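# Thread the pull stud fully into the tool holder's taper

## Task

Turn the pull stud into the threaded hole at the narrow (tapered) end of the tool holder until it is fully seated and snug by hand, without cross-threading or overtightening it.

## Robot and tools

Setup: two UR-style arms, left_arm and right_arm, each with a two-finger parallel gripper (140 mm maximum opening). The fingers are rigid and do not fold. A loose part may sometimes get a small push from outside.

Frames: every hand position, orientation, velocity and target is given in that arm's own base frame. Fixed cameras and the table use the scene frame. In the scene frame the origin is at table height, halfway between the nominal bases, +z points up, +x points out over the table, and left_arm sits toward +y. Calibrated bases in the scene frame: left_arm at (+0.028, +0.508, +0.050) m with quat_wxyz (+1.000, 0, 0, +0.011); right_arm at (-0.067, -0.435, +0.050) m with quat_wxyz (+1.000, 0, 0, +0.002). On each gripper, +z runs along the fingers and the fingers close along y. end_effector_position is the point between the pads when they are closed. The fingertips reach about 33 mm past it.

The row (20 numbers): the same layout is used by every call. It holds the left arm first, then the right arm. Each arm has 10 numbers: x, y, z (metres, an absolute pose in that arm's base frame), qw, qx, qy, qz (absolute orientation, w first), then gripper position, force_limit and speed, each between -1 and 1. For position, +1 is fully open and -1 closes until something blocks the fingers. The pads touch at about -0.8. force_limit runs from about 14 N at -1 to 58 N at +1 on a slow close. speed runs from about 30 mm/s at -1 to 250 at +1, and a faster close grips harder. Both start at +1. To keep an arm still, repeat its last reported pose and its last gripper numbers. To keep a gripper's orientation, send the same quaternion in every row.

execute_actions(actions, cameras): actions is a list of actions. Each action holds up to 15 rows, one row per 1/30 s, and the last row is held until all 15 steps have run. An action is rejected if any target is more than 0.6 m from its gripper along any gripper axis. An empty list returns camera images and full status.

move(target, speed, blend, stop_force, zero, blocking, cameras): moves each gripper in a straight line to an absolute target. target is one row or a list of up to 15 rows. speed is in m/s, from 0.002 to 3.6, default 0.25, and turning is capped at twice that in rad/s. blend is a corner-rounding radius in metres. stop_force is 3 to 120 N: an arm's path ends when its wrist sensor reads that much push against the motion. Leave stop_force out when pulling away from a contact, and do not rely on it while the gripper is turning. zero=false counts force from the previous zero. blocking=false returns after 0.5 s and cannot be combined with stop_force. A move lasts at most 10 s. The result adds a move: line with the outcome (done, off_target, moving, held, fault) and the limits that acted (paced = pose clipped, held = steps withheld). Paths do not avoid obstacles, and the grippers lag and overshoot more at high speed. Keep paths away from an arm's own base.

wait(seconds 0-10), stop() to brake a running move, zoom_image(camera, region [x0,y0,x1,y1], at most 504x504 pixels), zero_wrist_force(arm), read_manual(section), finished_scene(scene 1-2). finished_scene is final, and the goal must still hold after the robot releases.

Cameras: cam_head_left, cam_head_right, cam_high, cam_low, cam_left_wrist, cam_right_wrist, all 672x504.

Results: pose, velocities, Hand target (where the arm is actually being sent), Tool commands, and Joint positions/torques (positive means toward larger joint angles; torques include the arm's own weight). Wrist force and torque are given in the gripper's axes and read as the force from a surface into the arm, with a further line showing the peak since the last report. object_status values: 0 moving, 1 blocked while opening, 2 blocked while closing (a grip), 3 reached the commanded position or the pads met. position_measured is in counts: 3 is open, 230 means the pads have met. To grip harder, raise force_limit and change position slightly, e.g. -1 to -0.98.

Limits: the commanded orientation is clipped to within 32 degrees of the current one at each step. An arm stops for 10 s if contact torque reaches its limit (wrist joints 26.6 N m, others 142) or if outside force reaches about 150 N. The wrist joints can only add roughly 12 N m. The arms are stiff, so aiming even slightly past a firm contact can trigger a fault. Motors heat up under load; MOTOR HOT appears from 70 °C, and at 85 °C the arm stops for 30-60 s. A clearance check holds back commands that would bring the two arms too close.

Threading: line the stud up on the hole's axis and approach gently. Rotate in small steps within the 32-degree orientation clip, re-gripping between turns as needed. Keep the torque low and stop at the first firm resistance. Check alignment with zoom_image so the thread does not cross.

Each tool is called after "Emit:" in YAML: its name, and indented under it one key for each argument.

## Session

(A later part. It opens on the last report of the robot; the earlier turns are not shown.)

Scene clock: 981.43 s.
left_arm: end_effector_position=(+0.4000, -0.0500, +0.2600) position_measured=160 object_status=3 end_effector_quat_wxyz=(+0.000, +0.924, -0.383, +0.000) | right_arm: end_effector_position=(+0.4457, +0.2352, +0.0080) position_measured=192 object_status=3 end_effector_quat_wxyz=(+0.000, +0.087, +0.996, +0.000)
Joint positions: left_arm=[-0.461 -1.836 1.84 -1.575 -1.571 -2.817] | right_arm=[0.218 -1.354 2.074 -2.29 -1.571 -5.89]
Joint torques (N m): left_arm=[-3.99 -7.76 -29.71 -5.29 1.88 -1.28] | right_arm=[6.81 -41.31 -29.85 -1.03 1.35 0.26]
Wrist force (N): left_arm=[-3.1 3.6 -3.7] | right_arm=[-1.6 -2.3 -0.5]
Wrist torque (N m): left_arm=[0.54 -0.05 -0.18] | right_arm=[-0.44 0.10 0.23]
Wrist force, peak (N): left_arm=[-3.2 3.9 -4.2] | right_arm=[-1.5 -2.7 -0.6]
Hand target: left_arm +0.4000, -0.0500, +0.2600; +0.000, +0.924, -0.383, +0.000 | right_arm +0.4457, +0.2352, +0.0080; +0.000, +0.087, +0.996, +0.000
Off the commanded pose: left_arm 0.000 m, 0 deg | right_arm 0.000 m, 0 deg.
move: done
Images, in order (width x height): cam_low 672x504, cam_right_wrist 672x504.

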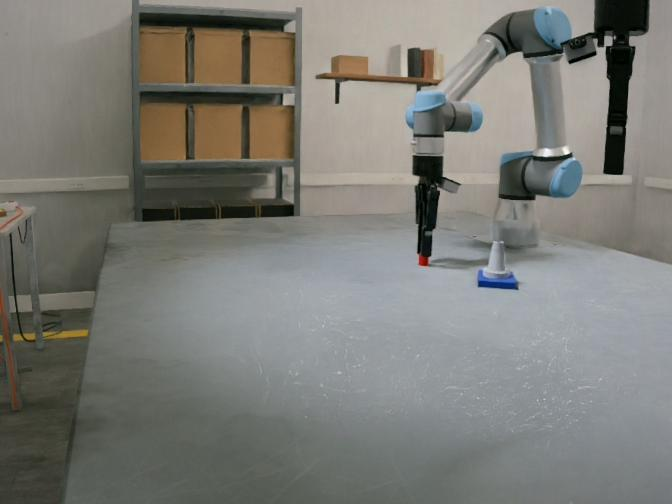

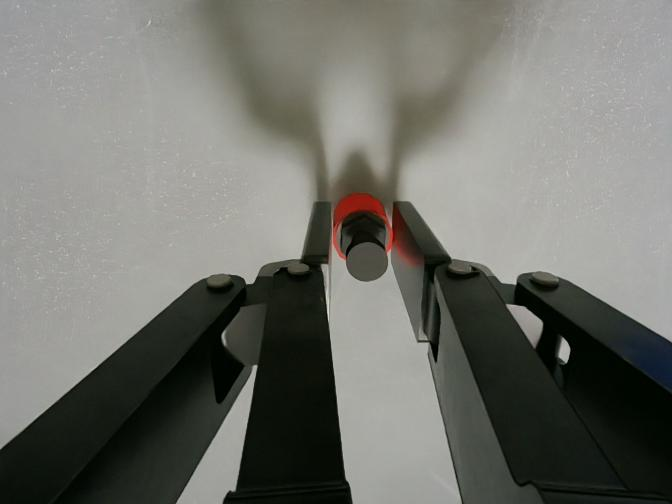

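Emit:
move:
  target:
    - [0.40,-0.05,0.2600,0,-0.9237,0.3831,0,-0.25,-1,0,0.4457,0.2352,0.0180,0,-0.0873,-0.9962,0,-0.50,-1,-1]
    - [0.40,-0.05,0.2600,0,-0.9237,0.3831,0,-0.25,-1,0,0.4457,0.2352,0.0180,0,-0.0873,-0.9962,0,-1,0.5,-1]
  speed: 0.05
  cameras: ["cam_right_wrist","cam_low"]

Emit:
zoom_image:
  camera: "cam_right_wrist"
  region: [290, 170, 430, 290]

Emit:
zoom_image:
  camera: "cam_low"
  region: [400, 220, 450, 270]

Scene clock: 993.00 s.
left_arm: end_effector_position=(+0.4000, -0.0500, +0.2600) position_measured=160 object_status=3 end_effector_quat_wxyz=(+0.000, +0.924, -0.383, +0.000) | right_arm: end_effector_position=(+0.4457, +0.2352, +0.0180) position_measured=208 object_status=0 end_effector_quat_wxyz=(+0.000, +0.087, +0.996, +0.000)
Joint positions: left_arm=[-0.461 -1.836 1.84 -1.575 -1.571 -2.817] | right_arm=[0.218 -1.372 2.063 -2.262 -1.571 -5.89]
Joint torques (N m): left_arm=[-3.18 -7.83 -29.98 -5.29 2.01 -1.33] | right_arm=[7.92 -11.71 -10.84 -3.35 1.47 0.18]
Wrist force (N): left_arm=[-3.0 3.7 -3.7] | right_arm=[0.7 -3.4 -14.3]
Wrist torque (N m): left_arm=[0.56 -0.07 -0.19] | right_arm=[-0.38 0.07 0.23]
Wrist force, peak (N): left_arm=[-3.3 4.1 -3.8] | right_arm=[0.7 -3.4 -14.3]
Hand target: left_arm +0.4000, -0.0500, +0.2600; +0.000, +0.924, -0.383, +0.000 | right_arm +0.4457, +0.2352, +0.0180; +0.000, +0.087, +0.996, +0.000
Off the commanded pose: left_arm 0.000 m, 0 deg | right_arm 0.000 m, 0 deg.
move: done
Images, in order (width x height): cam_low 672x504, cam_right_wrist 672x504.

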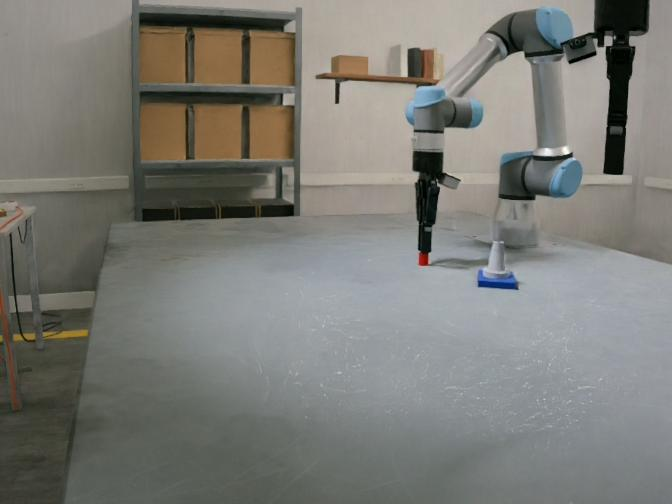

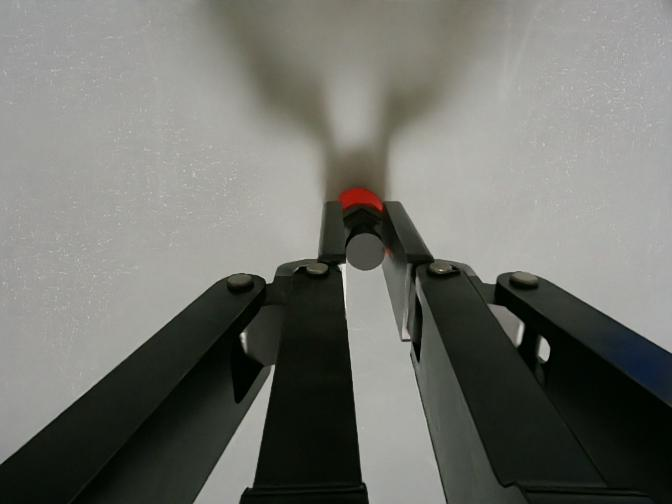

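Scaled by 3.600 from the camera's 672x504 image, which has a finer 960x720 frame.

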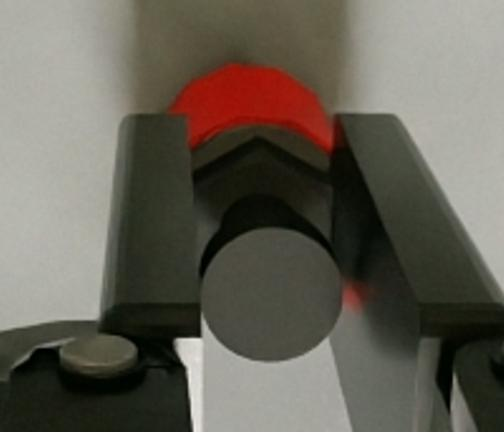

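Scaled by 10.080 from the camera's 672x504 image, which has a finer 960x720 frame.

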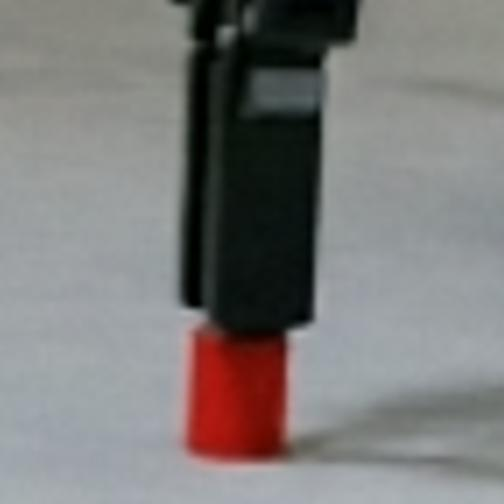

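Emit:
move:
  target:
    - [0.40,-0.05,0.2600,0,-0.9237,0.3831,0,-0.25,-1,0,0.4457,0.2352,0.05,0,-0.0873,-0.9962,0,-1,0.5,-1]
    - [0.40,-0.05,0.2600,0,-0.9237,0.3831,0,-0.25,-1,0,0.4457,0.2352,0.15,0,-0.0873,-0.9962,0,-1,0.5,-1]
    - [0.40,-0.05,0.2600,0,-0.9237,0.3831,0,-0.25,-1,0,0.3720,0.4446,0.14,0,-0.0873,-0.9962,0,-1,0.5,-1]
    - [0.40,-0.05,0.2600,0,-0.9237,0.3831,0,-0.25,-1,0,0.3720,0.4446,0.105,0,-0.0873,-0.9962,0,-1,0.5,-1]
  speed: [0.06,0.3,0.3,0.1]
  cameras: ["cam_right_wrist","cam_low"]

Emit:
zoom_image:
  camera: "cam_low"
  region: [460, 200, 530, 270]

Emit:
zoom_image:
  camera: "cam_right_wrist"
  region: [290, 150, 430, 290]

Emit:
move:
  target: [0.40,-0.05,0.2600,0,-0.9237,0.3831,0,-0.25,-1,0,0.3720,0.4446,0.083,0,-0.0873,-0.9962,0,-1,0.5,-1]
  speed: 0.008
  stop_force: 4

Scene clock: 1030.43 s.
left_arm: end_effector_position=(+0.4000, -0.0500, +0.2600) position_measured=160 object_status=3 end_effector_quat_wxyz=(+0.000, +0.924, -0.383, +0.000) | right_arm: end_effector_position=(+0.3720, +0.4446, +0.1049) position_measured=208 object_status=2 end_effector_quat_wxyz=(+0.000, +0.087, +0.996, +0.000)
Joint positions: left_arm=[-0.461 -1.836 1.84 -1.575 -1.571 -2.817] | right_arm=[0.642 -1.32 1.735 -1.986 -1.571 -5.466]
Joint torques (N m): left_arm=[-2.97 -7.68 -29.08 -5.1 1.91 -1.18] | right_arm=[8.79 -47.53 -31 -2.18 1.54 1.06]
Wrist force (N): left_arm=[-3.2 4.0 -3.9] | right_arm=[-1.4 -1.6 -0.4]
Wrist torque (N m): left_arm=[0.62 -0.04 -0.19] | right_arm=[-0.27 0.03 0.33]
Wrist force, peak (N): left_arm=[-3.2 4.2 -4.4] | right_arm=[0.8 -3.5 -14.6]
Hand target: left_arm +0.4000, -0.0500, +0.2600; +0.000, +0.924, -0.383, +0.000 | right_arm +0.3720, +0.4446, +0.1050; +0.000, +0.087, +0.996, +0.000
Off the commanded pose: left_arm 0.000 m, 0 deg | right_arm 0.000 m, 0 deg.
move: done
Images, in order (width x height): cam_low 672x504, cam_right_wrist 672x504.

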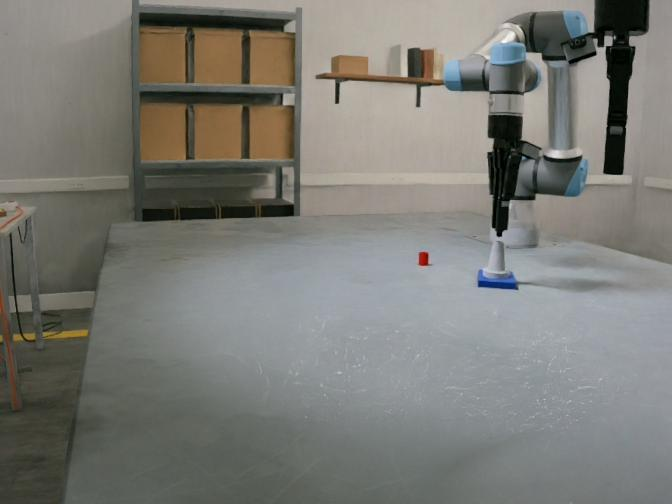

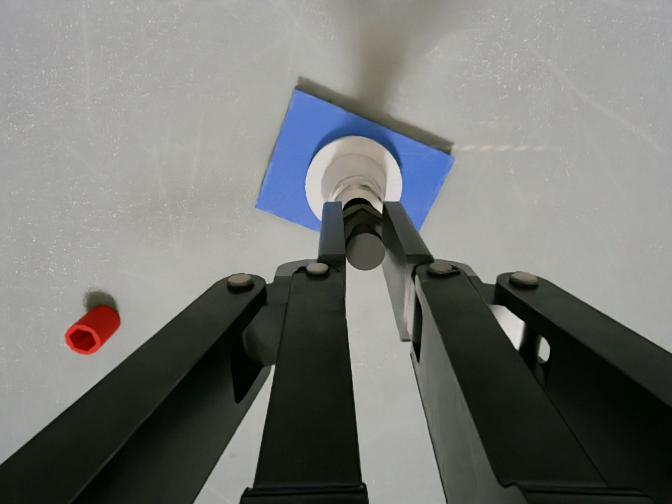

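Scaled by 7.200 from the camera's 672x504 image, which has a finer 960x720 frame.

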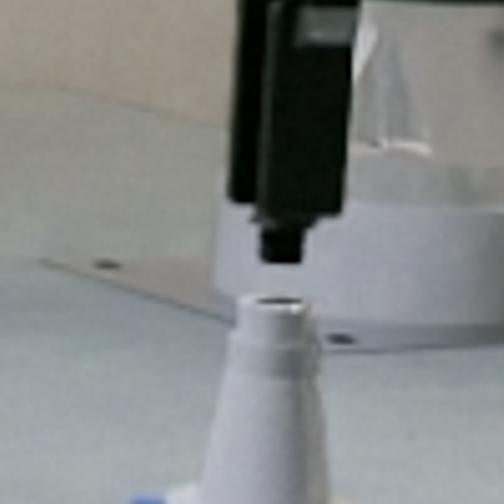

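Scaled by 3.600 from the camera's 672x504 image, which has a finer 960x720 frame.

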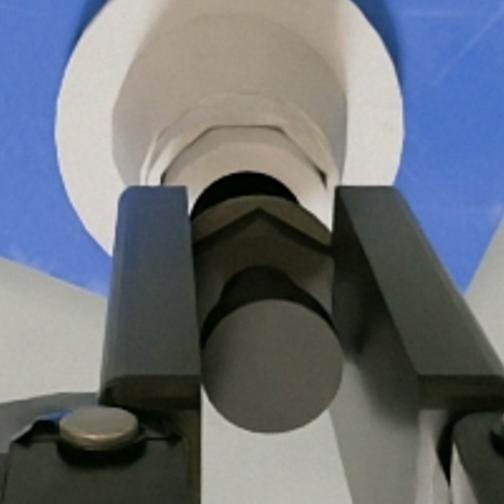

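Scene clock: 1033.47 s.
left_arm: end_effector_position=(+0.4000, -0.0500, +0.2600) position_measured=160 object_status=3 end_effector_quat_wxyz=(+0.000, +0.924, -0.383, +0.000) | right_arm: end_effector_position=(+0.3720, +0.4446, +0.0900) position_measured=208 object_status=2 end_effector_quat_wxyz=(+0.000, +0.087, +0.996, +0.000)
Joint positions: left_arm=[-0.461 -1.836 1.84 -1.575 -1.571 -2.817] | right_arm=[0.642 -1.305 1.757 -2.023 -1.571 -5.466]
Joint torques (N m): left_arm=[-2.02 -7.8 -29.34 -5.3 1.99 -1.12] | right_arm=[8.24 -47 -32.93 -2.62 1.68 0.98]
Wrist force (N): left_arm=[-3.2 3.8 -3.8] | right_arm=[0.1 -4.0 -1.5]
Wrist torque (N m): left_arm=[0.57 -0.04 -0.19] | right_arm=[-0.03 -0.05 0.33]
Wrist force, peak (N): left_arm=[-3.3 4.2 -3.9] | right_arm=[2.3 -9.2 -15.9]
Hand target: left_arm +0.4000, -0.0500, +0.2600; +0.000, +0.924, -0.383, +0.000 | right_arm +0.3720, +0.4446, +0.0900; +0.000, +0.087, +0.996, +0.000
Off the commanded pose: left_arm 0.000 m, 0 deg | right_arm 0.007 m, 0 deg.
move: contact (right_arm)

Emit:
move:
  target: [0.40,-0.05,0.2600,0,-0.9237,0.3831,0,-0.25,-1,0,0.3720,0.4446,0.0896,0,-0.6344,-0.7730,0,-1,0.5,-1]
  speed: 0.4

Emit:
move:
  target: [0.40,-0.05,0.2600,0,-0.9237,0.3831,0,-0.25,-1,0,0.3720,0.4446,0.0894,0,-0.9597,-0.2812,0,-1,0.5,-1]
  speed: 0.4

Scene clock: 1045.87 s.
left_arm: end_effector_position=(+0.4000, -0.0500, +0.2600) position_measured=160 object_status=3 end_effector_quat_wxyz=(+0.000, +0.924, -0.383, +0.000) | right_arm: end_effector_position=(+0.3720, +0.4446, +0.0896) position_measured=208 object_status=2 end_effector_quat_wxyz=(+0.000, +0.634, +0.773, +0.000)
Joint positions: left_arm=[-0.461 -1.836 1.84 -1.575 -1.571 -2.817] | right_arm=[0.642 -1.304 1.758 -2.024 -1.571 -4.267]
Joint torques (N m): left_arm=[-2.96 -7.81 -28.98 -5.15 1.86 -1.14] | right_arm=[8.09 -15.65 -29.57 -2.36 -0.51 0.73]
Wrist force (N): left_arm=[-3.1 3.8 -4.0] | right_arm=[-4.6 -6.1 -15.1]
Wrist torque (N m): left_arm=[0.59 -0.05 -0.19] | right_arm=[0.17 -0.07 0.37]
Wrist force, peak (N): left_arm=[-3.4 3.8 -4.3] | right_arm=[-3.4 -5.7 -16.9]
Hand target: left_arm +0.4000, -0.0500, +0.2600; +0.000, +0.924, -0.383, +0.000 | right_arm +0.3720, +0.4446, +0.0896; +0.000, +0.634, +0.773, +0.000
Off the commanded pose: left_arm 0.000 m, 0 deg | right_arm 0.000 m, 0 deg.
move: done

Scene clock: 1047.90 s.
left_arm: end_effector_position=(+0.4000, -0.0500, +0.2600) position_measured=160 object_status=3 end_effector_quat_wxyz=(+0.000, +0.924, -0.383, +0.000) | right_arm: end_effector_position=(+0.3720, +0.4446, +0.0894) position_measured=208 object_status=2 end_effector_quat_wxyz=(+0.000, +0.960, +0.281, +0.000)
Joint positions: left_arm=[-0.461 -1.836 1.84 -1.575 -1.571 -2.817] | right_arm=[0.642 -1.304 1.758 -2.025 -1.571 -3.07]
Joint torques (N m): left_arm=[-2.75 -7.65 -29.86 -5.14 1.87 -1.11] | right_arm=[9.86 -16.05 -29.42 -1.5 -0.04 0.72]
Wrist force (N): left_arm=[-2.9 3.8 -3.7] | right_arm=[-4.4 2.6 -12.2]
Wrist torque (N m): left_arm=[0.60 -0.10 -0.19] | right_arm=[-0.21 -0.08 0.33]
Wrist force, peak (N): left_arm=[-3.3 4.1 -3.9] | right_arm=[-6.3 -1.9 -15.4]
Hand target: left_arm +0.4000, -0.0500, +0.2600; +0.000, +0.924, -0.383, +0.000 | right_arm +0.3720, +0.4446, +0.0894; +0.000, +0.960, +0.281, +0.000
Off the commanded pose: left_arm 0.000 m, 0 deg | right_arm 0.000 m, 0 deg.
move: done

Emit:
move:
  target: [0.40,-0.05,0.2600,0,-0.9237,0.3831,0,-0.25,-1,0,0.3719,0.4444,0.0891,0,-0.9503,0.3112,0,-1,0.5,-1]
  speed: 0.4

Emit:
move:
  target: [0.40,-0.05,0.2600,0,-0.9237,0.3831,0,-0.25,-1,0,0.3719,0.4444,0.0888,0,-0.6087,0.7934,0,-1,0.5,-1]
  speed: 0.4

Emit:
move:
  target: [0.40,-0.05,0.2600,0,-0.9237,0.3831,0,-0.25,-1,0,0.3719,0.4444,0.0885,0,-0.0541,0.9985,0,-1,0.5,-1]
  speed: 0.4

Scene clock: 1061.97 s.
left_arm: end_effector_position=(+0.4000, -0.0500, +0.2600) position_measured=160 object_status=3 end_effector_quat_wxyz=(+0.000, +0.924, -0.383, +0.000) | right_arm: end_effector_position=(+0.3719, +0.4444, +0.0892) position_measured=208 object_status=2 end_effector_quat_wxyz=(+0.000, +0.950, -0.311, +0.000)
Joint positions: left_arm=[-0.461 -1.836 1.84 -1.575 -1.571 -2.817] | right_arm=[0.642 -1.304 1.759 -2.026 -1.571 -1.867]
Joint torques (N m): left_arm=[-1.58 -7.53 -29.43 -5.21 1.91 -1.14] | right_arm=[10.16 -19.36 -31.02 -1 -0.56 0.72]
Wrist force (N): left_arm=[-3.0 3.8 -3.7] | right_arm=[1.0 -1.5 -5.6]
Wrist torque (N m): left_arm=[0.57 -0.08 -0.20] | right_arm=[0.01 -0.09 0.32]
Wrist force, peak (N): left_arm=[-3.4 4.1 -4.2] | right_arm=[-2.4 7.0 -17.1]
Hand target: left_arm +0.4000, -0.0500, +0.2600; +0.000, +0.924, -0.383, +0.000 | right_arm +0.3719, +0.4444, +0.0891; +0.000, +0.950, -0.311, +0.000
Off the commanded pose: left_arm 0.000 m, 0 deg | right_arm 0.000 m, 0 deg.
move: done

Scene clock: 1064.00 s.
left_arm: end_effector_position=(+0.4000, -0.0500, +0.2600) position_measured=160 object_status=3 end_effector_quat_wxyz=(+0.000, +0.924, -0.383, +0.000) | right_arm: end_effector_position=(+0.3719, +0.4444, +0.0888) position_measured=208 object_status=2 end_effector_quat_wxyz=(+0.000, -0.609, +0.793, +0.000)
Joint positions: left_arm=[-0.461 -1.836 1.84 -1.575 -1.571 -2.817] | right_arm=[0.642 -1.304 1.76 -2.026 -1.571 -0.667]
Joint torques (N m): left_arm=[-2.44 -7.86 -29.68 -5.16 1.94 -1.18] | right_arm=[8.06 -20.45 -32.29 -2.12 -0.8 0.68]
Wrist force (N): left_arm=[-3.2 3.9 -3.9] | right_arm=[1.5 0.2 -4.6]
Wrist torque (N m): left_arm=[0.60 -0.04 -0.18] | right_arm=[-0.14 -0.17 0.34]
Wrist force, peak (N): left_arm=[-3.5 4.1 -4.0] | right_arm=[3.1 -1.0 -7.0]
Hand target: left_arm +0.4000, -0.0500, +0.2600; +0.000, +0.924, -0.383, +0.000 | right_arm +0.3719, +0.4444, +0.0888; +0.000, -0.609, +0.793, +0.000
Off the commanded pose: left_arm 0.000 m, 0 deg | right_arm 0.000 m, 0 deg.
move: done

Scene clock: 1066.03 s.
left_arm: end_effector_position=(+0.4000, -0.0500, +0.2600) position_measured=160 object_status=3 end_effector_quat_wxyz=(+0.000, +0.924, -0.383, +0.000) | right_arm: end_effector_position=(+0.3719, +0.4444, +0.0885) position_measured=208 object_status=2 end_effector_quat_wxyz=(+0.000, -0.054, +0.999, +0.000)
Joint positions: left_arm=[-0.461 -1.836 1.84 -1.575 -1.571 -2.817] | right_arm=[0.642 -1.304 1.76 -2.027 -1.571 0.533]
Joint torques (N m): left_arm=[-1.87 -7.79 -29.66 -5.24 1.98 -1] | right_arm=[8.12 -22.44 -32.59 -1.96 -1.25 0.7]
Wrist force (N): left_arm=[-3.1 3.6 -4.0] | right_arm=[0.1 -0.1 -1.2]
Wrist torque (N m): left_arm=[0.53 -0.06 -0.20] | right_arm=[-0.17 -0.08 0.31]
Wrist force, peak (N): left_arm=[-3.2 4.1 -4.0] | right_arm=[2.3 -1.2 -5.3]
Hand target: left_arm +0.4000, -0.0500, +0.2600; +0.000, +0.924, -0.383, +0.000 | right_arm +0.3719, +0.4444, +0.0885; +0.000, -0.054, +0.999, +0.000
Off the commanded pose: left_arm 0.000 m, 0 deg | right_arm 0.000 m, 0 deg.
move: done

Emit:
move:
  target: [0.40,-0.05,0.2600,0,-0.9237,0.3831,0,-0.25,-1,0,0.3719,0.4444,0.0877,0,0.9110,0.4123,0,-1,0.5,-1]
  speed: 0.6

Emit:
move:
  target: [0.40,-0.05,0.2600,0,-0.9237,0.3831,0,-0.25,-1,0,0.3719,0.4444,0.0871,0,0.9211,-0.3894,0,-1,0.5,-1]
  speed: 0.5
  cameras: ["cam_low","cam_right_wrist"]

Emit:
zoom_image:
  camera: "cam_low"
  region: [470, 220, 520, 270]

Scene clock: 1079.00 s.
left_arm: end_effector_position=(+0.4000, -0.0500, +0.2600) position_measured=160 object_status=3 end_effector_quat_wxyz=(+0.000, +0.924, -0.383, +0.000) | right_arm: end_effector_position=(+0.3719, +0.4444, +0.0877) position_measured=208 object_status=2 end_effector_quat_wxyz=(+0.000, +0.911, +0.412, +0.000)
Joint positions: left_arm=[-0.461 -1.836 1.84 -1.575 -1.571 -2.817] | right_arm=[0.642 -1.303 1.761 -2.029 -1.571 2.933]
Joint torques (N m): left_arm=[-1.27 -8.16 -29.48 -5.21 1.91 -1.05] | right_arm=[3.72 -24.18 -33.36 -0.87 -0.8 0.6]
Wrist force (N): left_arm=[-3.0 3.7 -3.8] | right_arm=[1.8 -1.7 0.7]
Wrist torque (N m): left_arm=[0.57 -0.08 -0.18] | right_arm=[-0.06 -0.07 0.32]
Wrist force, peak (N): left_arm=[-3.2 3.9 -4.2] | right_arm=[0.2 2.0 5.9]
Hand target: left_arm +0.4000, -0.0500, +0.2600; +0.000, +0.924, -0.383, +0.000 | right_arm +0.3719, +0.4444, +0.0877; +0.000, +0.911, +0.412, +0.000
Off the commanded pose: left_arm 0.000 m, 0 deg | right_arm 0.000 m, 0 deg.
move: done

Scene clock: 1081.23 s.
left_arm: end_effector_position=(+0.4000, -0.0500, +0.2600) position_measured=160 object_status=3 end_effector_quat_wxyz=(+0.000, +0.924, -0.383, +0.000) | right_arm: end_effector_position=(+0.3719, +0.4444, +0.0871) position_measured=208 object_status=2 end_effector_quat_wxyz=(+0.000, +0.921, -0.389, +0.000)
Joint positions: left_arm=[-0.461 -1.836 1.84 -1.575 -1.571 -2.817] | right_arm=[0.642 -1.302 1.762 -2.031 -1.571 4.583]
Joint torques (N m): left_arm=[-1.18 -8.22 -29.88 -5.18 1.98 -0.95] | right_arm=[6.63 -24.55 -32.44 -0.62 -0.32 0.77]
Wrist force (N): left_arm=[-3.2 3.7 -4.1] | right_arm=[-0.1 -3.0 3.6]
Wrist torque (N m): left_arm=[0.55 -0.04 -0.19] | right_arm=[0.14 -0.12 0.34]
Wrist force, peak (N): left_arm=[-3.3 4.1 -4.1] | right_arm=[1.0 -4.3 8.5]
Hand target: left_arm +0.4000, -0.0500, +0.2600; +0.000, +0.924, -0.383, +0.000 | right_arm +0.3719, +0.4444, +0.0871; +0.000, +0.921, -0.389, +0.000
Off the commanded pose: left_arm 0.000 m, 0 deg | right_arm 0.000 m, 0 deg.
move: done
Images, in order (width x height): cam_low 672x504, cam_right_wrist 672x504.

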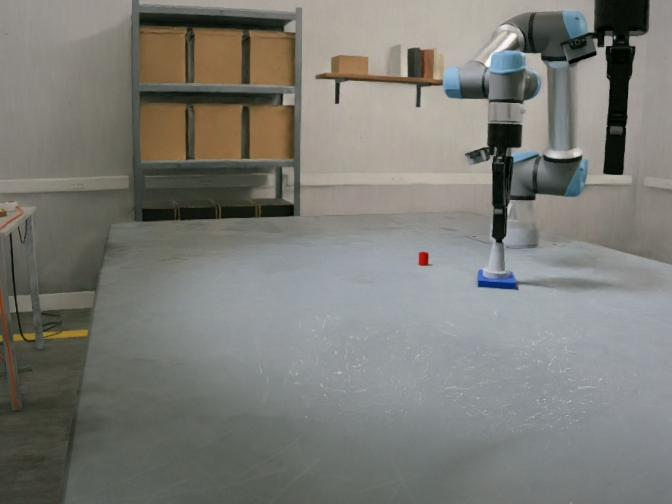

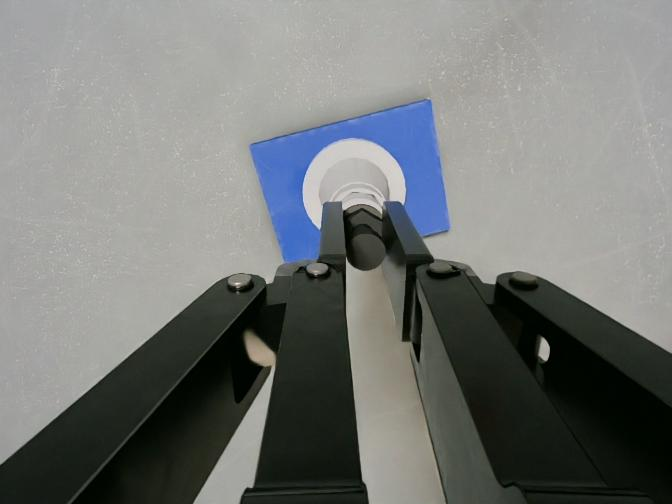

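Scaled by 10.080 from the camera's 672x504 image, which has a finer 960x720 frame.

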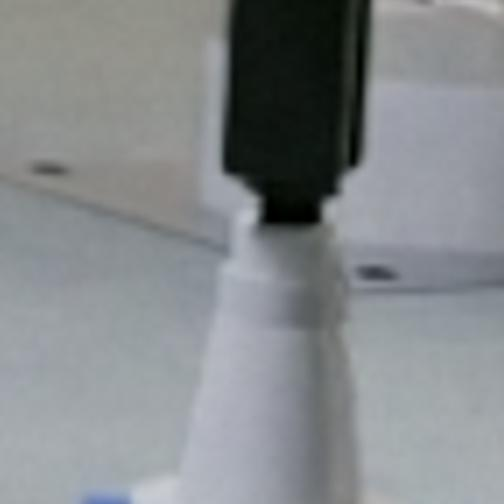

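Emit:
move:
  target: [0.40,-0.05,0.2600,0,-0.9237,0.3831,0,-0.25,-1,0,0.3719,0.4444,0.0864,0,0.3624,-0.9320,0,-1,0.5,-1]
  speed: 0.5

Emit:
move:
  target:
    - [0.40,-0.05,0.2600,0,-0.9237,0.3831,0,-0.25,-1,0,0.3719,0.4444,0.0864,0,0.3624,-0.9320,0,-0.44,-1,-1]
    - [0.40,-0.05,0.2600,0,-0.9237,0.3831,0,-0.25,-1,0,0.3719,0.4444,0.0880,0,0.9991,-0.0415,0,-0.44,-1,-1]
    - [0.40,-0.05,0.2600,0,-0.9237,0.3831,0,-0.25,-1,0,0.3719,0.4444,0.0880,0,0.4161,0.9093,0,-0.44,-1,-1]
    - [0.40,-0.05,0.2600,0,-0.9237,0.3831,0,-0.25,-1,0,0.3719,0.4444,0.0880,0,-0.6954,0.7187,0,-0.44,-1,-1]
    - [0.40,-0.05,0.2600,0,-0.9237,0.3831,0,-0.25,-1,0,0.3719,0.4444,0.0880,0,-0.9375,-0.3479,0,-0.44,-1,-1]
    - [0.40,-0.05,0.2600,0,-0.9237,0.3831,0,-0.25,-1,0,0.3719,0.4444,0.0862,0,-0.1528,-0.9883,0,-0.44,-1,-1]
  speed: 1.3
  cameras: ["cam_low","cam_right_wrist"]

Emit:
zoom_image:
  camera: "cam_low"
  region: [470, 220, 520, 270]

Emit:
zoom_image:
  camera: "cam_right_wrist"
  region: [290, 150, 430, 290]

Scene clock: 1105.97 s.
left_arm: end_effector_position=(+0.4000, -0.0500, +0.2600) position_measured=160 object_status=3 end_effector_quat_wxyz=(+0.000, +0.924, -0.383, +0.000) | right_arm: end_effector_position=(+0.3719, +0.4444, +0.0864) position_measured=208 object_status=2 end_effector_quat_wxyz=(+0.000, -0.363, +0.932, +0.000)
Joint positions: left_arm=[-0.461 -1.836 1.84 -1.575 -1.571 -2.817] | right_arm=[0.642 -1.301 1.763 -2.032 -1.571 6.183]
Joint torques (N m): left_arm=[-0.99 -8.21 -28.87 -5.24 1.89 -0.86] | right_arm=[3.95 -23.84 -32.56 -1.11 -0.47 0.78]
Wrist force (N): left_arm=[-3.2 3.9 -3.6] | right_arm=[-0.7 -0.8 -1.1]
Wrist torque (N m): left_arm=[0.60 -0.03 -0.19] | right_arm=[-0.09 -0.09 0.33]
Wrist force, peak (N): left_arm=[-3.5 3.8 -4.1] | right_arm=[-0.2 -3.3 4.4]
Hand target: left_arm +0.4000, -0.0500, +0.2600; +0.000, +0.924, -0.383, +0.000 | right_arm +0.3719, +0.4444, +0.0864; +0.000, -0.362, +0.932, +0.000
Off the commanded pose: left_arm 0.000 m, 0 deg | right_arm 0.000 m, 0 deg.
move: done

Scene clock: 1114.63 s.
left_arm: end_effector_position=(+0.4000, -0.0500, +0.2600) position_measured=160 object_status=3 end_effector_quat_wxyz=(+0.000, +0.924, -0.383, +0.000) | right_arm: end_effector_position=(+0.3719, +0.4444, +0.0862) position_measured=185 object_status=3 end_effector_quat_wxyz=(+0.000, +0.153, +0.988, +0.000)
Joint positions: left_arm=[-0.461 -1.836 1.84 -1.575 -1.571 -2.817] | right_arm=[0.642 -1.301 1.763 -2.033 -1.571 -5.334]
Joint torques (N m): left_arm=[0.02 -7.94 -29.05 -5.27 1.94 -0.88] | right_arm=[-6.19 -47.78 -16.44 -1.23 0.53 -0.68]
Wrist force (N): left_arm=[-3.1 3.8 -4.0] | right_arm=[-0.8 -1.1 -1.4]
Wrist torque (N m): left_arm=[0.57 -0.06 -0.19] | right_arm=[-0.16 -0.07 0.21]
Wrist force, peak (N): left_arm=[-3.2 4.1 -4.2] | right_arm=[-1.1 -1.3 -1.8]
Hand target: left_arm +0.4000, -0.0500, +0.2600; +0.000, +0.924, -0.383, +0.000 | right_arm +0.3719, +0.4444, +0.0862; +0.000, +0.153, +0.988, +0.000
Off the commanded pose: left_arm 0.000 m, 0 deg | right_arm 0.000 m, 0 deg.
move: done
Images, in order (width x height): cam_low 672x504, cam_right_wrist 672x504.

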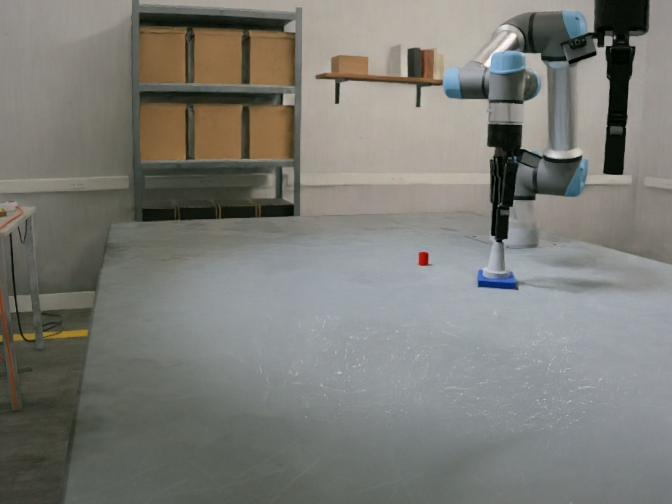

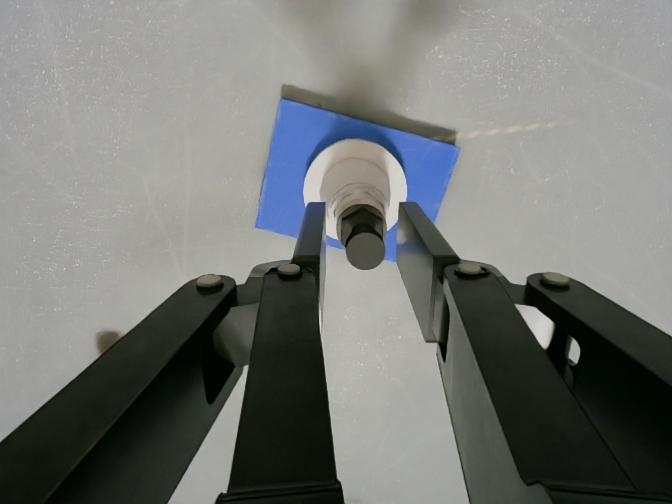

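Scaled by 10.080 from the camera's 672x504 image, which has a finer 960x720 frame.

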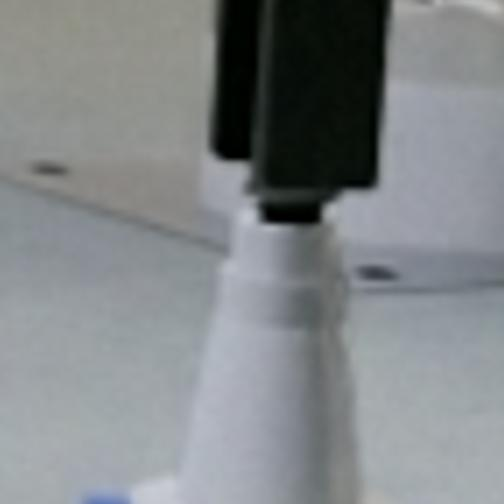

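Scaled by 3.600 from the camera's 672x504 image, which has a finer 960x720 frame.

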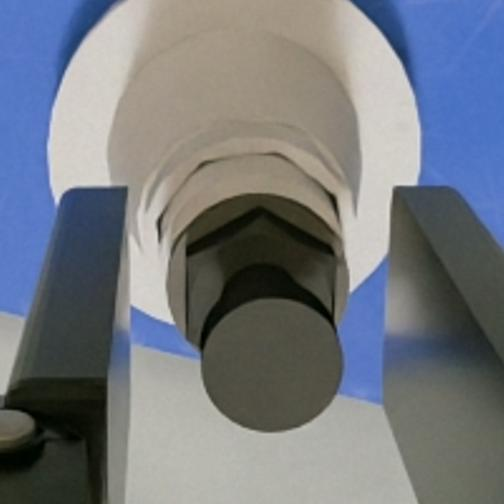

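Emit:
move:
  target: [0.40,-0.05,0.2600,0,-0.9237,0.3831,0,-0.25,-1,0,0.3719,0.4444,0.0862,0,-0.1528,-0.9883,0,-1,0.3,-1]
  speed: 0.05

Emit:
move:
  target: [0.40,-0.05,0.2600,0,-0.9237,0.3831,0,-0.25,-1,0,0.3719,0.4444,0.0855,0,-0.9763,-0.2163,0,-1,0.3,-1]
  speed: 0.6

Emit:
move:
  target: [0.40,-0.05,0.2600,0,-0.9237,0.3831,0,-0.25,-1,0,0.3719,0.4444,0.0846,0,-0.5552,0.8317,0,-1,0.3,-1]
  speed: 0.6
  cameras: ["cam_low"]

Emit:
zoom_image:
  camera: "cam_low"
  region: [470, 220, 520, 270]

Scene clock: 1128.13 s.
left_arm: end_effector_position=(+0.4000, -0.0500, +0.2600) position_measured=160 object_status=3 end_effector_quat_wxyz=(+0.000, +0.924, -0.383, +0.000) | right_arm: end_effector_position=(+0.3719, +0.4444, +0.0862) position_measured=208 object_status=0 end_effector_quat_wxyz=(+0.000, +0.153, +0.988, +0.000)
Joint positions: left_arm=[-0.461 -1.836 1.84 -1.575 -1.571 -2.817] | right_arm=[0.642 -1.301 1.763 -2.033 -1.571 -5.335]
Joint torques (N m): left_arm=[-0.41 -8.23 -29.4 -5.27 1.91 -0.88] | right_arm=[6.79 -45.62 -29.07 -1.18 -1.89 -0.97]
Wrist force (N): left_arm=[-2.9 3.7 -3.7] | right_arm=[-1.1 0.9 -4.6]
Wrist torque (N m): left_arm=[0.57 -0.09 -0.19] | right_arm=[-0.20 -0.06 0.21]
Wrist force, peak (N): left_arm=[-3.1 4.1 -4.2] | right_arm=[-1.1 0.9 -4.6]
Hand target: left_arm +0.4000, -0.0500, +0.2600; +0.000, +0.924, -0.383, +0.000 | right_arm +0.3719, +0.4444, +0.0862; +0.000, +0.153, +0.988, +0.000
Off the commanded pose: left_arm 0.000 m, 0 deg | right_arm 0.000 m, 0 deg.
move: done

Scene clock: 1130.77 s.
left_arm: end_effector_position=(+0.4000, -0.0500, +0.2600) position_measured=160 object_status=3 end_effector_quat_wxyz=(+0.000, +0.924, -0.383, +0.000) | right_arm: end_effector_position=(+0.3719, +0.4444, +0.0855) position_measured=208 object_status=2 end_effector_quat_wxyz=(+0.000, +0.976, +0.216, +0.000)
Joint positions: left_arm=[-0.461 -1.836 1.84 -1.575 -1.571 -2.817] | right_arm=[0.642 -1.301 1.764 -2.035 -1.571 -2.936]
Joint torques (N m): left_arm=[-0.18 -9.05 -28.72 -5.08 1.91 -0.81] | right_arm=[3.41 -24.45 -32.78 -1.09 -0.13 0.71]
Wrist force (N): left_arm=[-3.0 3.8 -3.9] | right_arm=[-0.6 -1.6 -1.2]
Wrist torque (N m): left_arm=[0.58 -0.08 -0.19] | right_arm=[-0.11 -0.04 0.33]
Wrist force, peak (N): left_arm=[-3.7 4.1 -3.9] | right_arm=[-0.9 1.0 -4.6]
Hand target: left_arm +0.4000, -0.0500, +0.2600; +0.000, +0.924, -0.383, +0.000 | right_arm +0.3719, +0.4444, +0.0855; +0.000, +0.976, +0.216, +0.000
Off the commanded pose: left_arm 0.000 m, 0 deg | right_arm 0.000 m, 0 deg.
move: done

Scene clock: 1133.40 s.
left_arm: end_effector_position=(+0.4000, -0.0500, +0.2600) position_measured=160 object_status=3 end_effector_quat_wxyz=(+0.000, +0.924, -0.383, +0.000) | right_arm: end_effector_position=(+0.3719, +0.4444, +0.0846) position_measured=208 object_status=2 end_effector_quat_wxyz=(+0.000, -0.555, +0.832, +0.000)
Joint positions: left_arm=[-0.461 -1.836 1.84 -1.575 -1.571 -2.817] | right_arm=[0.642 -1.3 1.766 -2.037 -1.571 -0.536]
Joint torques (N m): left_arm=[-0.21 -7.09 -29.11 -5.33 1.89 -0.89] | right_arm=[3.6 -23.59 -32.72 -0.91 -0.25 0.64]
Wrist force (N): left_arm=[-3.3 3.6 -4.2] | right_arm=[-1.8 -0.8 -1.1]
Wrist torque (N m): left_arm=[0.53 -0.02 -0.18] | right_arm=[-0.10 -0.12 0.35]
Wrist force, peak (N): left_arm=[-3.3 4.0 -4.1] | right_arm=[-0.7 -3.2 3.7]
Hand target: left_arm +0.4000, -0.0500, +0.2600; +0.000, +0.924, -0.383, +0.000 | right_arm +0.3719, +0.4444, +0.0846; +0.000, -0.555, +0.832, +0.000
Off the commanded pose: left_arm 0.000 m, 0 deg | right_arm 0.000 m, 0 deg.
move: done
Images, in order (width x height): cam_low 672x504.

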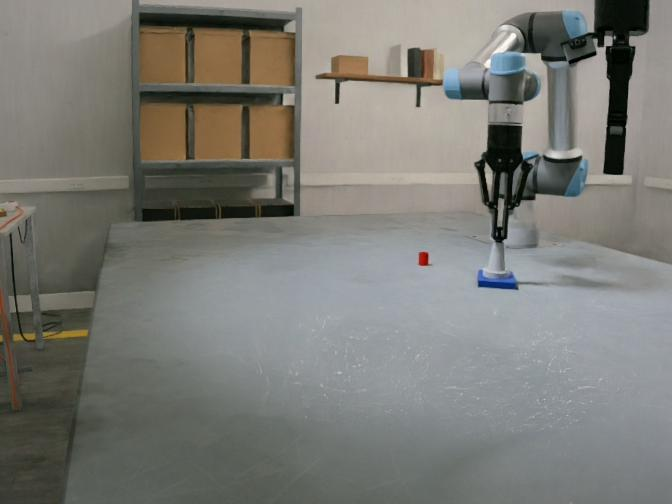

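Scaled by 10.080 from the camera's 672x504 image, which has a finer 960x720 frame.

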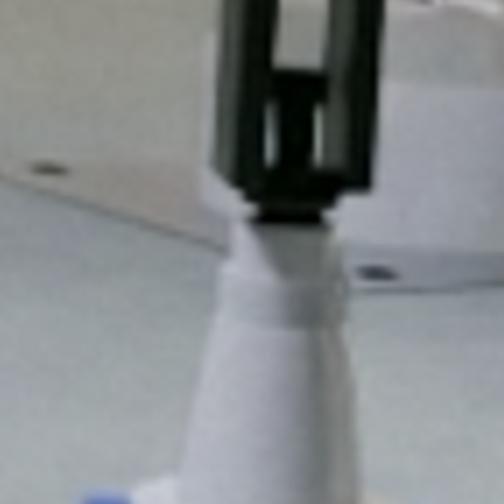

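Emit:
move:
  target: [0.40,-0.05,0.2600,0,-0.9237,0.3831,0,-0.25,-1,0,0.3719,0.4444,0.0838,0,0.5740,0.8189,0,-1,0.3,-1]
  speed: 0.5

Emit:
move:
  target: [0.40,-0.05,0.2600,0,-0.9237,0.3831,0,-0.25,-1,0,0.3719,0.4444,0.0834,0,0.9361,0.3518,0,-1,0.3,-1]
  speed: 0.4

Emit:
move:
  target: [0.40,-0.05,0.2600,0,-0.9237,0.3831,0,-0.25,-1,0,0.3719,0.4444,0.0830,0,0.9712,-0.2382,0,-1,0.3,-1]
  speed: 0.3
  cameras: ["cam_low"]

Emit:
zoom_image:
  camera: "cam_low"
  region: [470, 220, 520, 270]

Scene clock: 1147.17 s.
left_arm: end_effector_position=(+0.4000, -0.0500, +0.2600) position_measured=160 object_status=3 end_effector_quat_wxyz=(+0.000, +0.924, -0.383, +0.000) | right_arm: end_effector_position=(+0.3719, +0.4444, +0.0838) position_measured=208 object_status=2 end_effector_quat_wxyz=(+0.000, +0.574, +0.819, +0.000)
Joint positions: left_arm=[-0.461 -1.836 1.84 -1.575 -1.571 -2.817] | right_arm=[0.642 -1.299 1.767 -2.039 -1.571 1.864]
Joint torques (N m): left_arm=[0.09 -7.76 -28.26 -5.16 1.92 -0.7] | right_arm=[3.06 -22.82 -32.6 -1.2 -0.34 0.84]
Wrist force (N): left_arm=[-3.0 3.6 -3.7] | right_arm=[-0.8 -0.3 0.4]
Wrist torque (N m): left_arm=[0.53 -0.07 -0.19] | right_arm=[-0.17 -0.05 0.35]
Wrist force, peak (N): left_arm=[-3.0 4.2 -4.1] | right_arm=[-2.0 0.2 2.5]
Hand target: left_arm +0.4000, -0.0500, +0.2600; +0.000, +0.924, -0.383, +0.000 | right_arm +0.3719, +0.4444, +0.0838; +0.000, +0.574, +0.819, +0.000
Off the commanded pose: left_arm 0.000 m, 0 deg | right_arm 0.000 m, 0 deg.
move: done

Scene clock: 1149.20 s.
left_arm: end_effector_position=(+0.4000, -0.0500, +0.2600) position_measured=160 object_status=3 end_effector_quat_wxyz=(+0.000, +0.924, -0.383, +0.000) | right_arm: end_effector_position=(+0.3719, +0.4444, +0.0834) position_measured=208 object_status=2 end_effector_quat_wxyz=(+0.000, +0.936, +0.352, +0.000)
Joint positions: left_arm=[-0.461 -1.836 1.84 -1.575 -1.571 -2.817] | right_arm=[0.642 -1.298 1.767 -2.04 -1.571 3.064]
Joint torques (N m): left_arm=[0.86 -7.94 -28.88 -5.18 1.89 -0.81] | right_arm=[7.37 -24.21 -32.7 -1.95 -1.37 0.71]
Wrist force (N): left_arm=[-2.9 3.8 -4.0] | right_arm=[-0.2 -2.1 0.7]
Wrist torque (N m): left_arm=[0.57 -0.10 -0.19] | right_arm=[-0.10 -0.06 0.33]
Wrist force, peak (N): left_arm=[-3.2 3.8 -4.2] | right_arm=[0.4 -0.5 4.5]
Hand target: left_arm +0.4000, -0.0500, +0.2600; +0.000, +0.924, -0.383, +0.000 | right_arm +0.3719, +0.4444, +0.0834; +0.000, +0.936, +0.352, +0.000
Off the commanded pose: left_arm 0.000 m, 0 deg | right_arm 0.000 m, 0 deg.
move: done

Scene clock: 1151.70 s.
left_arm: end_effector_position=(+0.4000, -0.0500, +0.2600) position_measured=160 object_status=3 end_effector_quat_wxyz=(+0.000, +0.924, -0.383, +0.000) | right_arm: end_effector_position=(+0.3719, +0.4443, +0.0830) position_measured=208 object_status=2 end_effector_quat_wxyz=(+0.000, +0.971, -0.238, +0.000)
Joint positions: left_arm=[-0.461 -1.836 1.84 -1.575 -1.571 -2.817] | right_arm=[0.642 -1.298 1.768 -2.041 -1.571 4.264]
Joint torques (N m): left_arm=[0.71 -7.98 -29.06 -5.13 1.86 -0.87] | right_arm=[8.19 -26.52 -32.43 -1.89 -1.81 0.69]
Wrist force (N): left_arm=[-2.9 3.6 -3.7] | right_arm=[-1.0 -4.0 5.2]
Wrist torque (N m): left_arm=[0.53 -0.11 -0.19] | right_arm=[0.11 -0.10 0.32]
Wrist force, peak (N): left_arm=[-3.2 3.8 -4.2] | right_arm=[-0.6 -5.1 6.5]
Hand target: left_arm +0.4000, -0.0500, +0.2600; +0.000, +0.924, -0.383, +0.000 | right_arm +0.3719, +0.4444, +0.0830; +0.000, +0.971, -0.238, +0.000
Off the commanded pose: left_arm 0.000 m, 0 deg | right_arm 0.000 m, 0 deg.
move: done
Images, in order (width x height): cam_low 672x504.

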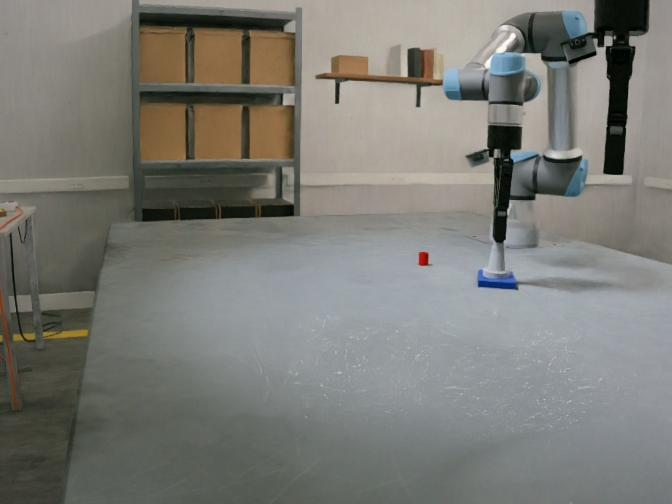

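Scaled by 10.080 from the camera's 672x504 image, which has a finer 960x720 frame.

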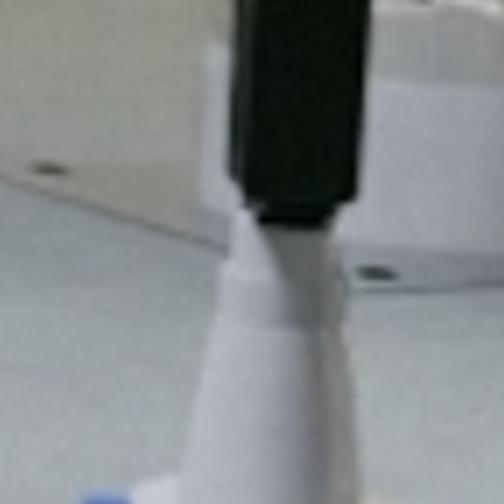

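Emit:
move:
  target: [0.40,-0.05,0.2600,0,-0.9237,0.3831,0,-0.25,-1,0,0.3719,0.4444,0.0826,0,0.8577,-0.5141,0,-1,0.3,-1]
  speed: 0.25

Emit:
move:
  target: [0.40,-0.05,0.2600,0,-0.9237,0.3831,0,-0.25,-1,0,0.3719,0.4444,0.0824,0,0.6675,-0.7446,0,-1,0.3,-1]
  speed: 0.25

Emit:
move:
  target: [0.40,-0.05,0.2600,0,-0.9237,0.3831,0,-0.25,-1,0,0.3719,0.4444,0.0822,0,0.3857,-0.9226,0,-1,0.3,-1]
  speed: 0.25
  cameras: ["cam_low"]

Emit:
zoom_image:
  camera: "cam_low"
  region: [470, 220, 520, 270]

Scene clock: 1163.73 s.
left_arm: end_effector_position=(+0.4000, -0.0500, +0.2600) position_measured=160 object_status=3 end_effector_quat_wxyz=(+0.000, +0.924, -0.383, +0.000) | right_arm: end_effector_position=(+0.3719, +0.4444, +0.0826) position_measured=208 object_status=2 end_effector_quat_wxyz=(+0.000, +0.858, -0.514, +0.000)
Joint positions: left_arm=[-0.461 -1.836 1.84 -1.575 -1.571 -2.817] | right_arm=[0.642 -1.297 1.769 -2.042 -1.571 4.863]
Joint torques (N m): left_arm=[0.99 -8.08 -28.79 -5.3 1.85 -0.78] | right_arm=[7.7 -23.02 -26.56 -3.31 -2.36 0.42]
Wrist force (N): left_arm=[-3.0 3.6 -3.6] | right_arm=[-2.1 -1.5 -1.1]
Wrist torque (N m): left_arm=[0.53 -0.07 -0.19] | right_arm=[-0.03 -0.10 0.35]
Wrist force, peak (N): left_arm=[-3.5 3.8 -4.1] | right_arm=[-0.3 -4.5 7.5]
Hand target: left_arm +0.4000, -0.0500, +0.2600; +0.000, +0.924, -0.383, +0.000 | right_arm +0.3719, +0.4444, +0.0826; +0.000, +0.858, -0.514, +0.000
Off the commanded pose: left_arm 0.000 m, 0 deg | right_arm 0.000 m, 0 deg.
move: done

Scene clock: 1165.40 s.
left_arm: end_effector_position=(+0.4000, -0.0500, +0.2600) position_measured=160 object_status=3 end_effector_quat_wxyz=(+0.000, +0.924, -0.383, +0.000) | right_arm: end_effector_position=(+0.3719, +0.4444, +0.0824) position_measured=208 object_status=2 end_effector_quat_wxyz=(+0.000, -0.668, +0.745, +0.000)
Joint positions: left_arm=[-0.461 -1.836 1.84 -1.575 -1.571 -2.817] | right_arm=[0.642 -1.297 1.769 -2.042 -1.571 5.463]
Joint torques (N m): left_arm=[1.5 -8.15 -29.25 -5.24 2 -0.67] | right_arm=[7.65 -23.45 -28.54 -3.3 -2.46 0.5]
Wrist force (N): left_arm=[-3.3 3.8 -4.1] | right_arm=[-2.1 -1.1 -0.9]
Wrist torque (N m): left_arm=[0.57 -0.01 -0.19] | right_arm=[-0.11 -0.16 0.34]
Wrist force, peak (N): left_arm=[-3.2 4.0 -4.1] | right_arm=[-2.5 -0.8 -1.3]
Hand target: left_arm +0.4000, -0.0500, +0.2600; +0.000, +0.924, -0.383, +0.000 | right_arm +0.3719, +0.4444, +0.0824; +0.000, -0.668, +0.745, +0.000
Off the commanded pose: left_arm 0.000 m, 0 deg | right_arm 0.000 m, 0 deg.
move: done

Scene clock: 1167.23 s.
left_arm: end_effector_position=(+0.4000, -0.0500, +0.2600) position_measured=160 object_status=3 end_effector_quat_wxyz=(+0.000, +0.924, -0.383, +0.000) | right_arm: end_effector_position=(+0.3719, +0.4444, +0.0822) position_measured=208 object_status=2 end_effector_quat_wxyz=(+0.000, -0.386, +0.923, +0.000)
Joint positions: left_arm=[-0.461 -1.836 1.84 -1.575 -1.571 -2.817] | right_arm=[0.642 -1.297 1.769 -2.043 -1.571 6.133]
Joint torques (N m): left_arm=[0.91 -7.24 -28.96 -5.23 1.94 -0.67] | right_arm=[7.59 -22.66 -28.38 -3.5 -2.21 0.55]
Wrist force (N): left_arm=[-3.0 3.8 -3.9] | right_arm=[-2.1 0.0 -0.6]
Wrist torque (N m): left_arm=[0.59 -0.08 -0.19] | right_arm=[-0.08 -0.08 0.33]
Wrist force, peak (N): left_arm=[-3.1 4.0 -4.1] | right_arm=[-2.4 -1.1 -1.1]
Hand target: left_arm +0.4000, -0.0500, +0.2600; +0.000, +0.924, -0.383, +0.000 | right_arm +0.3719, +0.4444, +0.0822; +0.000, -0.386, +0.923, +0.000
Off the commanded pose: left_arm 0.000 m, 0 deg | right_arm 0.000 m, 0 deg.
move: done
Images, in order (width x height): cam_low 672x504.

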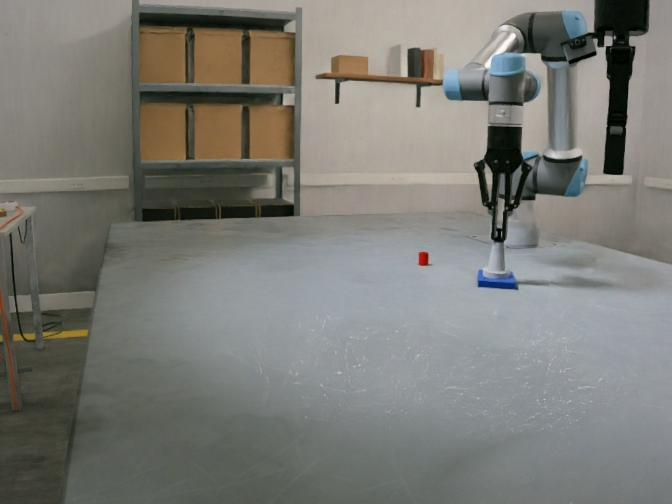

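Scaled by 10.080 from the camera's 672x504 image, which has a finer 960x720 frame.

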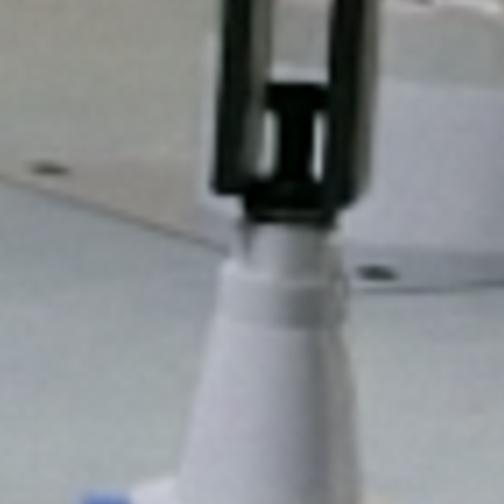

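Emit:
move:
  target:
    - [0.40,-0.05,0.2600,0,-0.9237,0.3831,0,-0.25,-1,0,0.3719,0.4444,0.0822,0,0.3857,-0.9226,0,-0.44,-1,-1]
    - [0.40,-0.05,0.2600,0,-0.9237,0.3831,0,-0.25,-1,0,0.3719,0.4444,0.0830,0,0.9991,-0.0415,0,-0.44,-1,-1]
    - [0.40,-0.05,0.2600,0,-0.9237,0.3831,0,-0.25,-1,0,0.3719,0.4444,0.0830,0,0.4161,0.9093,0,-0.44,-1,-1]
    - [0.40,-0.05,0.2600,0,-0.9237,0.3831,0,-0.25,-1,0,0.3719,0.4444,0.0830,0,-0.6954,0.7187,0,-0.44,-1,-1]
    - [0.40,-0.05,0.2600,0,-0.9237,0.3831,0,-0.25,-1,0,0.3719,0.4444,0.0830,0,-0.9375,-0.3479,0,-0.44,-1,-1]
    - [0.40,-0.05,0.2600,0,-0.9237,0.3831,0,-0.25,-1,0,0.3719,0.4444,0.0823,0,-0.1275,-0.9918,0,-0.44,-1,-1]
  speed: 1.3

Emit:
move:
  target: [0.40,-0.05,0.2600,0,-0.9237,0.3831,0,-0.25,-1,0,0.3719,0.4444,0.0823,0,-0.1275,-0.9918,0,-1,0.3,-1]
  speed: 0.05

Emit:
move:
  target: [0.40,-0.05,0.2600,0,-0.9237,0.3831,0,-0.25,-1,0,0.3719,0.4444,0.0819,0,-0.5673,-0.8235,0,-1,0.3,-1]
  speed: 0.3

Emit:
move:
  target: [0.40,-0.05,0.2600,0,-0.9237,0.3831,0,-0.25,-1,0,0.3719,0.4444,0.0816,0,-0.8687,-0.4954,0,-1,0.3,-1]
  speed: 0.25

Scene clock: 1187.20 s.
left_arm: end_effector_position=(+0.4000, -0.0500, +0.2600) position_measured=160 object_status=3 end_effector_quat_wxyz=(+0.000, +0.924, -0.383, +0.000) | right_arm: end_effector_position=(+0.3719, +0.4444, +0.0823) position_measured=185 object_status=3 end_effector_quat_wxyz=(+0.000, +0.128, +0.992, +0.000)
Joint positions: left_arm=[-0.461 -1.836 1.84 -1.575 -1.571 -2.817] | right_arm=[0.642 -1.297 1.769 -2.043 -1.571 -5.385]
Joint torques (N m): left_arm=[2.03 -7.84 -29.12 -5.26 1.98 -0.61] | right_arm=[-6.29 -47.07 -16.62 -1.26 0.34 -0.87]
Wrist force (N): left_arm=[-3.0 3.8 -3.8] | right_arm=[-1.0 -0.8 -1.4]
Wrist torque (N m): left_arm=[0.59 -0.08 -0.19] | right_arm=[-0.10 -0.02 0.21]
Wrist force, peak (N): left_arm=[-3.3 4.2 -4.0] | right_arm=[-1.2 -0.7 -1.9]
Hand target: left_arm +0.4000, -0.0500, +0.2600; +0.000, +0.924, -0.383, +0.000 | right_arm +0.3719, +0.4444, +0.0823; +0.000, +0.128, +0.992, +0.000
Off the commanded pose: left_arm 0.000 m, 0 deg | right_arm 0.000 m, 0 deg.
move: done

Scene clock: 1188.20 s.
left_arm: end_effector_position=(+0.4000, -0.0500, +0.2600) position_measured=160 object_status=3 end_effector_quat_wxyz=(+0.000, +0.924, -0.383, +0.000) | right_arm: end_effector_position=(+0.3719, +0.4444, +0.0823) position_measured=208 object_status=0 end_effector_quat_wxyz=(+0.000, +0.128, +0.992, +0.000)
Joint positions: left_arm=[-0.461 -1.836 1.84 -1.575 -1.571 -2.817] | right_arm=[0.642 -1.297 1.769 -2.043 -1.571 -5.386]
Joint torques (N m): left_arm=[1.4 -8.05 -29.07 -5.23 2.06 -0.69] | right_arm=[3.67 -45.05 -19.68 -1.56 -2.06 -1.49]
Wrist force (N): left_arm=[-3.2 3.8 -3.7] | right_arm=[-0.8 1.1 -4.2]
Wrist torque (N m): left_arm=[0.58 -0.03 -0.19] | right_arm=[-0.18 -0.04 0.21]
Wrist force, peak (N): left_arm=[-3.2 3.8 -4.0] | right_arm=[-0.7 0.9 -4.7]
Hand target: left_arm +0.4000, -0.0500, +0.2600; +0.000, +0.924, -0.383, +0.000 | right_arm +0.3719, +0.4444, +0.0823; +0.000, +0.128, +0.992, +0.000
Off the commanded pose: left_arm 0.000 m, 0 deg | right_arm 0.000 m, 0 deg.
move: done

Scene clock: 1190.30 s.
left_arm: end_effector_position=(+0.4000, -0.0500, +0.2600) position_measured=160 object_status=3 end_effector_quat_wxyz=(+0.000, +0.924, -0.383, +0.000) | right_arm: end_effector_position=(+0.3719, +0.4444, +0.0819) position_measured=208 object_status=2 end_effector_quat_wxyz=(+0.000, +0.567, +0.824, +0.000)
Joint positions: left_arm=[-0.461 -1.836 1.84 -1.575 -1.571 -2.817] | right_arm=[0.642 -1.297 1.77 -2.044 -1.571 -4.435]
Joint torques (N m): left_arm=[1.19 -8.25 -29.3 -5.12 1.93 -0.68] | right_arm=[7.04 -18.36 -28.01 -2.8 -2.7 0.65]
Wrist force (N): left_arm=[-3.1 3.8 -3.9] | right_arm=[2.6 -0.7 -8.3]
Wrist torque (N m): left_arm=[0.58 -0.05 -0.18] | right_arm=[-0.15 -0.13 0.36]
Wrist force, peak (N): left_arm=[-3.2 4.0 -3.9] | right_arm=[3.0 -0.9 -8.3]
Hand target: left_arm +0.4000, -0.0500, +0.2600; +0.000, +0.924, -0.383, +0.000 | right_arm +0.3719, +0.4444, +0.0819; +0.000, +0.567, +0.824, +0.000
Off the commanded pose: left_arm 0.000 m, 0 deg | right_arm 0.000 m, 0 deg.
move: done

Scene clock: 1192.57 s.
left_arm: end_effector_position=(+0.4000, -0.0500, +0.2600) position_measured=160 object_status=3 end_effector_quat_wxyz=(+0.000, +0.924, -0.383, +0.000) | right_arm: end_effector_position=(+0.3719, +0.4444, +0.0816) position_measured=208 object_status=2 end_effector_quat_wxyz=(+0.000, +0.869, +0.495, +0.000)
Joint positions: left_arm=[-0.461 -1.836 1.84 -1.575 -1.571 -2.817] | right_arm=[0.642 -1.296 1.77 -2.044 -1.571 -3.536]
Joint torques (N m): left_arm=[1.84 -8.36 -28.12 -5.08 1.94 -0.6] | right_arm=[7.11 -19.4 -26.72 -2.96 -3.05 0.48]
Wrist force (N): left_arm=[-3.3 3.9 -4.1] | right_arm=[1.7 -2.9 -6.3]
Wrist torque (N m): left_arm=[0.59 -0.01 -0.18] | right_arm=[-0.06 -0.10 0.35]
Wrist force, peak (N): left_arm=[-3.1 4.0 -4.2] | right_arm=[2.4 -0.5 -8.4]
Hand target: left_arm +0.4000, -0.0500, +0.2600; +0.000, +0.924, -0.383, +0.000 | right_arm +0.3719, +0.4444, +0.0816; +0.000, +0.869, +0.495, +0.000
Off the commanded pose: left_arm 0.000 m, 0 deg | right_arm 0.000 m, 0 deg.
move: done


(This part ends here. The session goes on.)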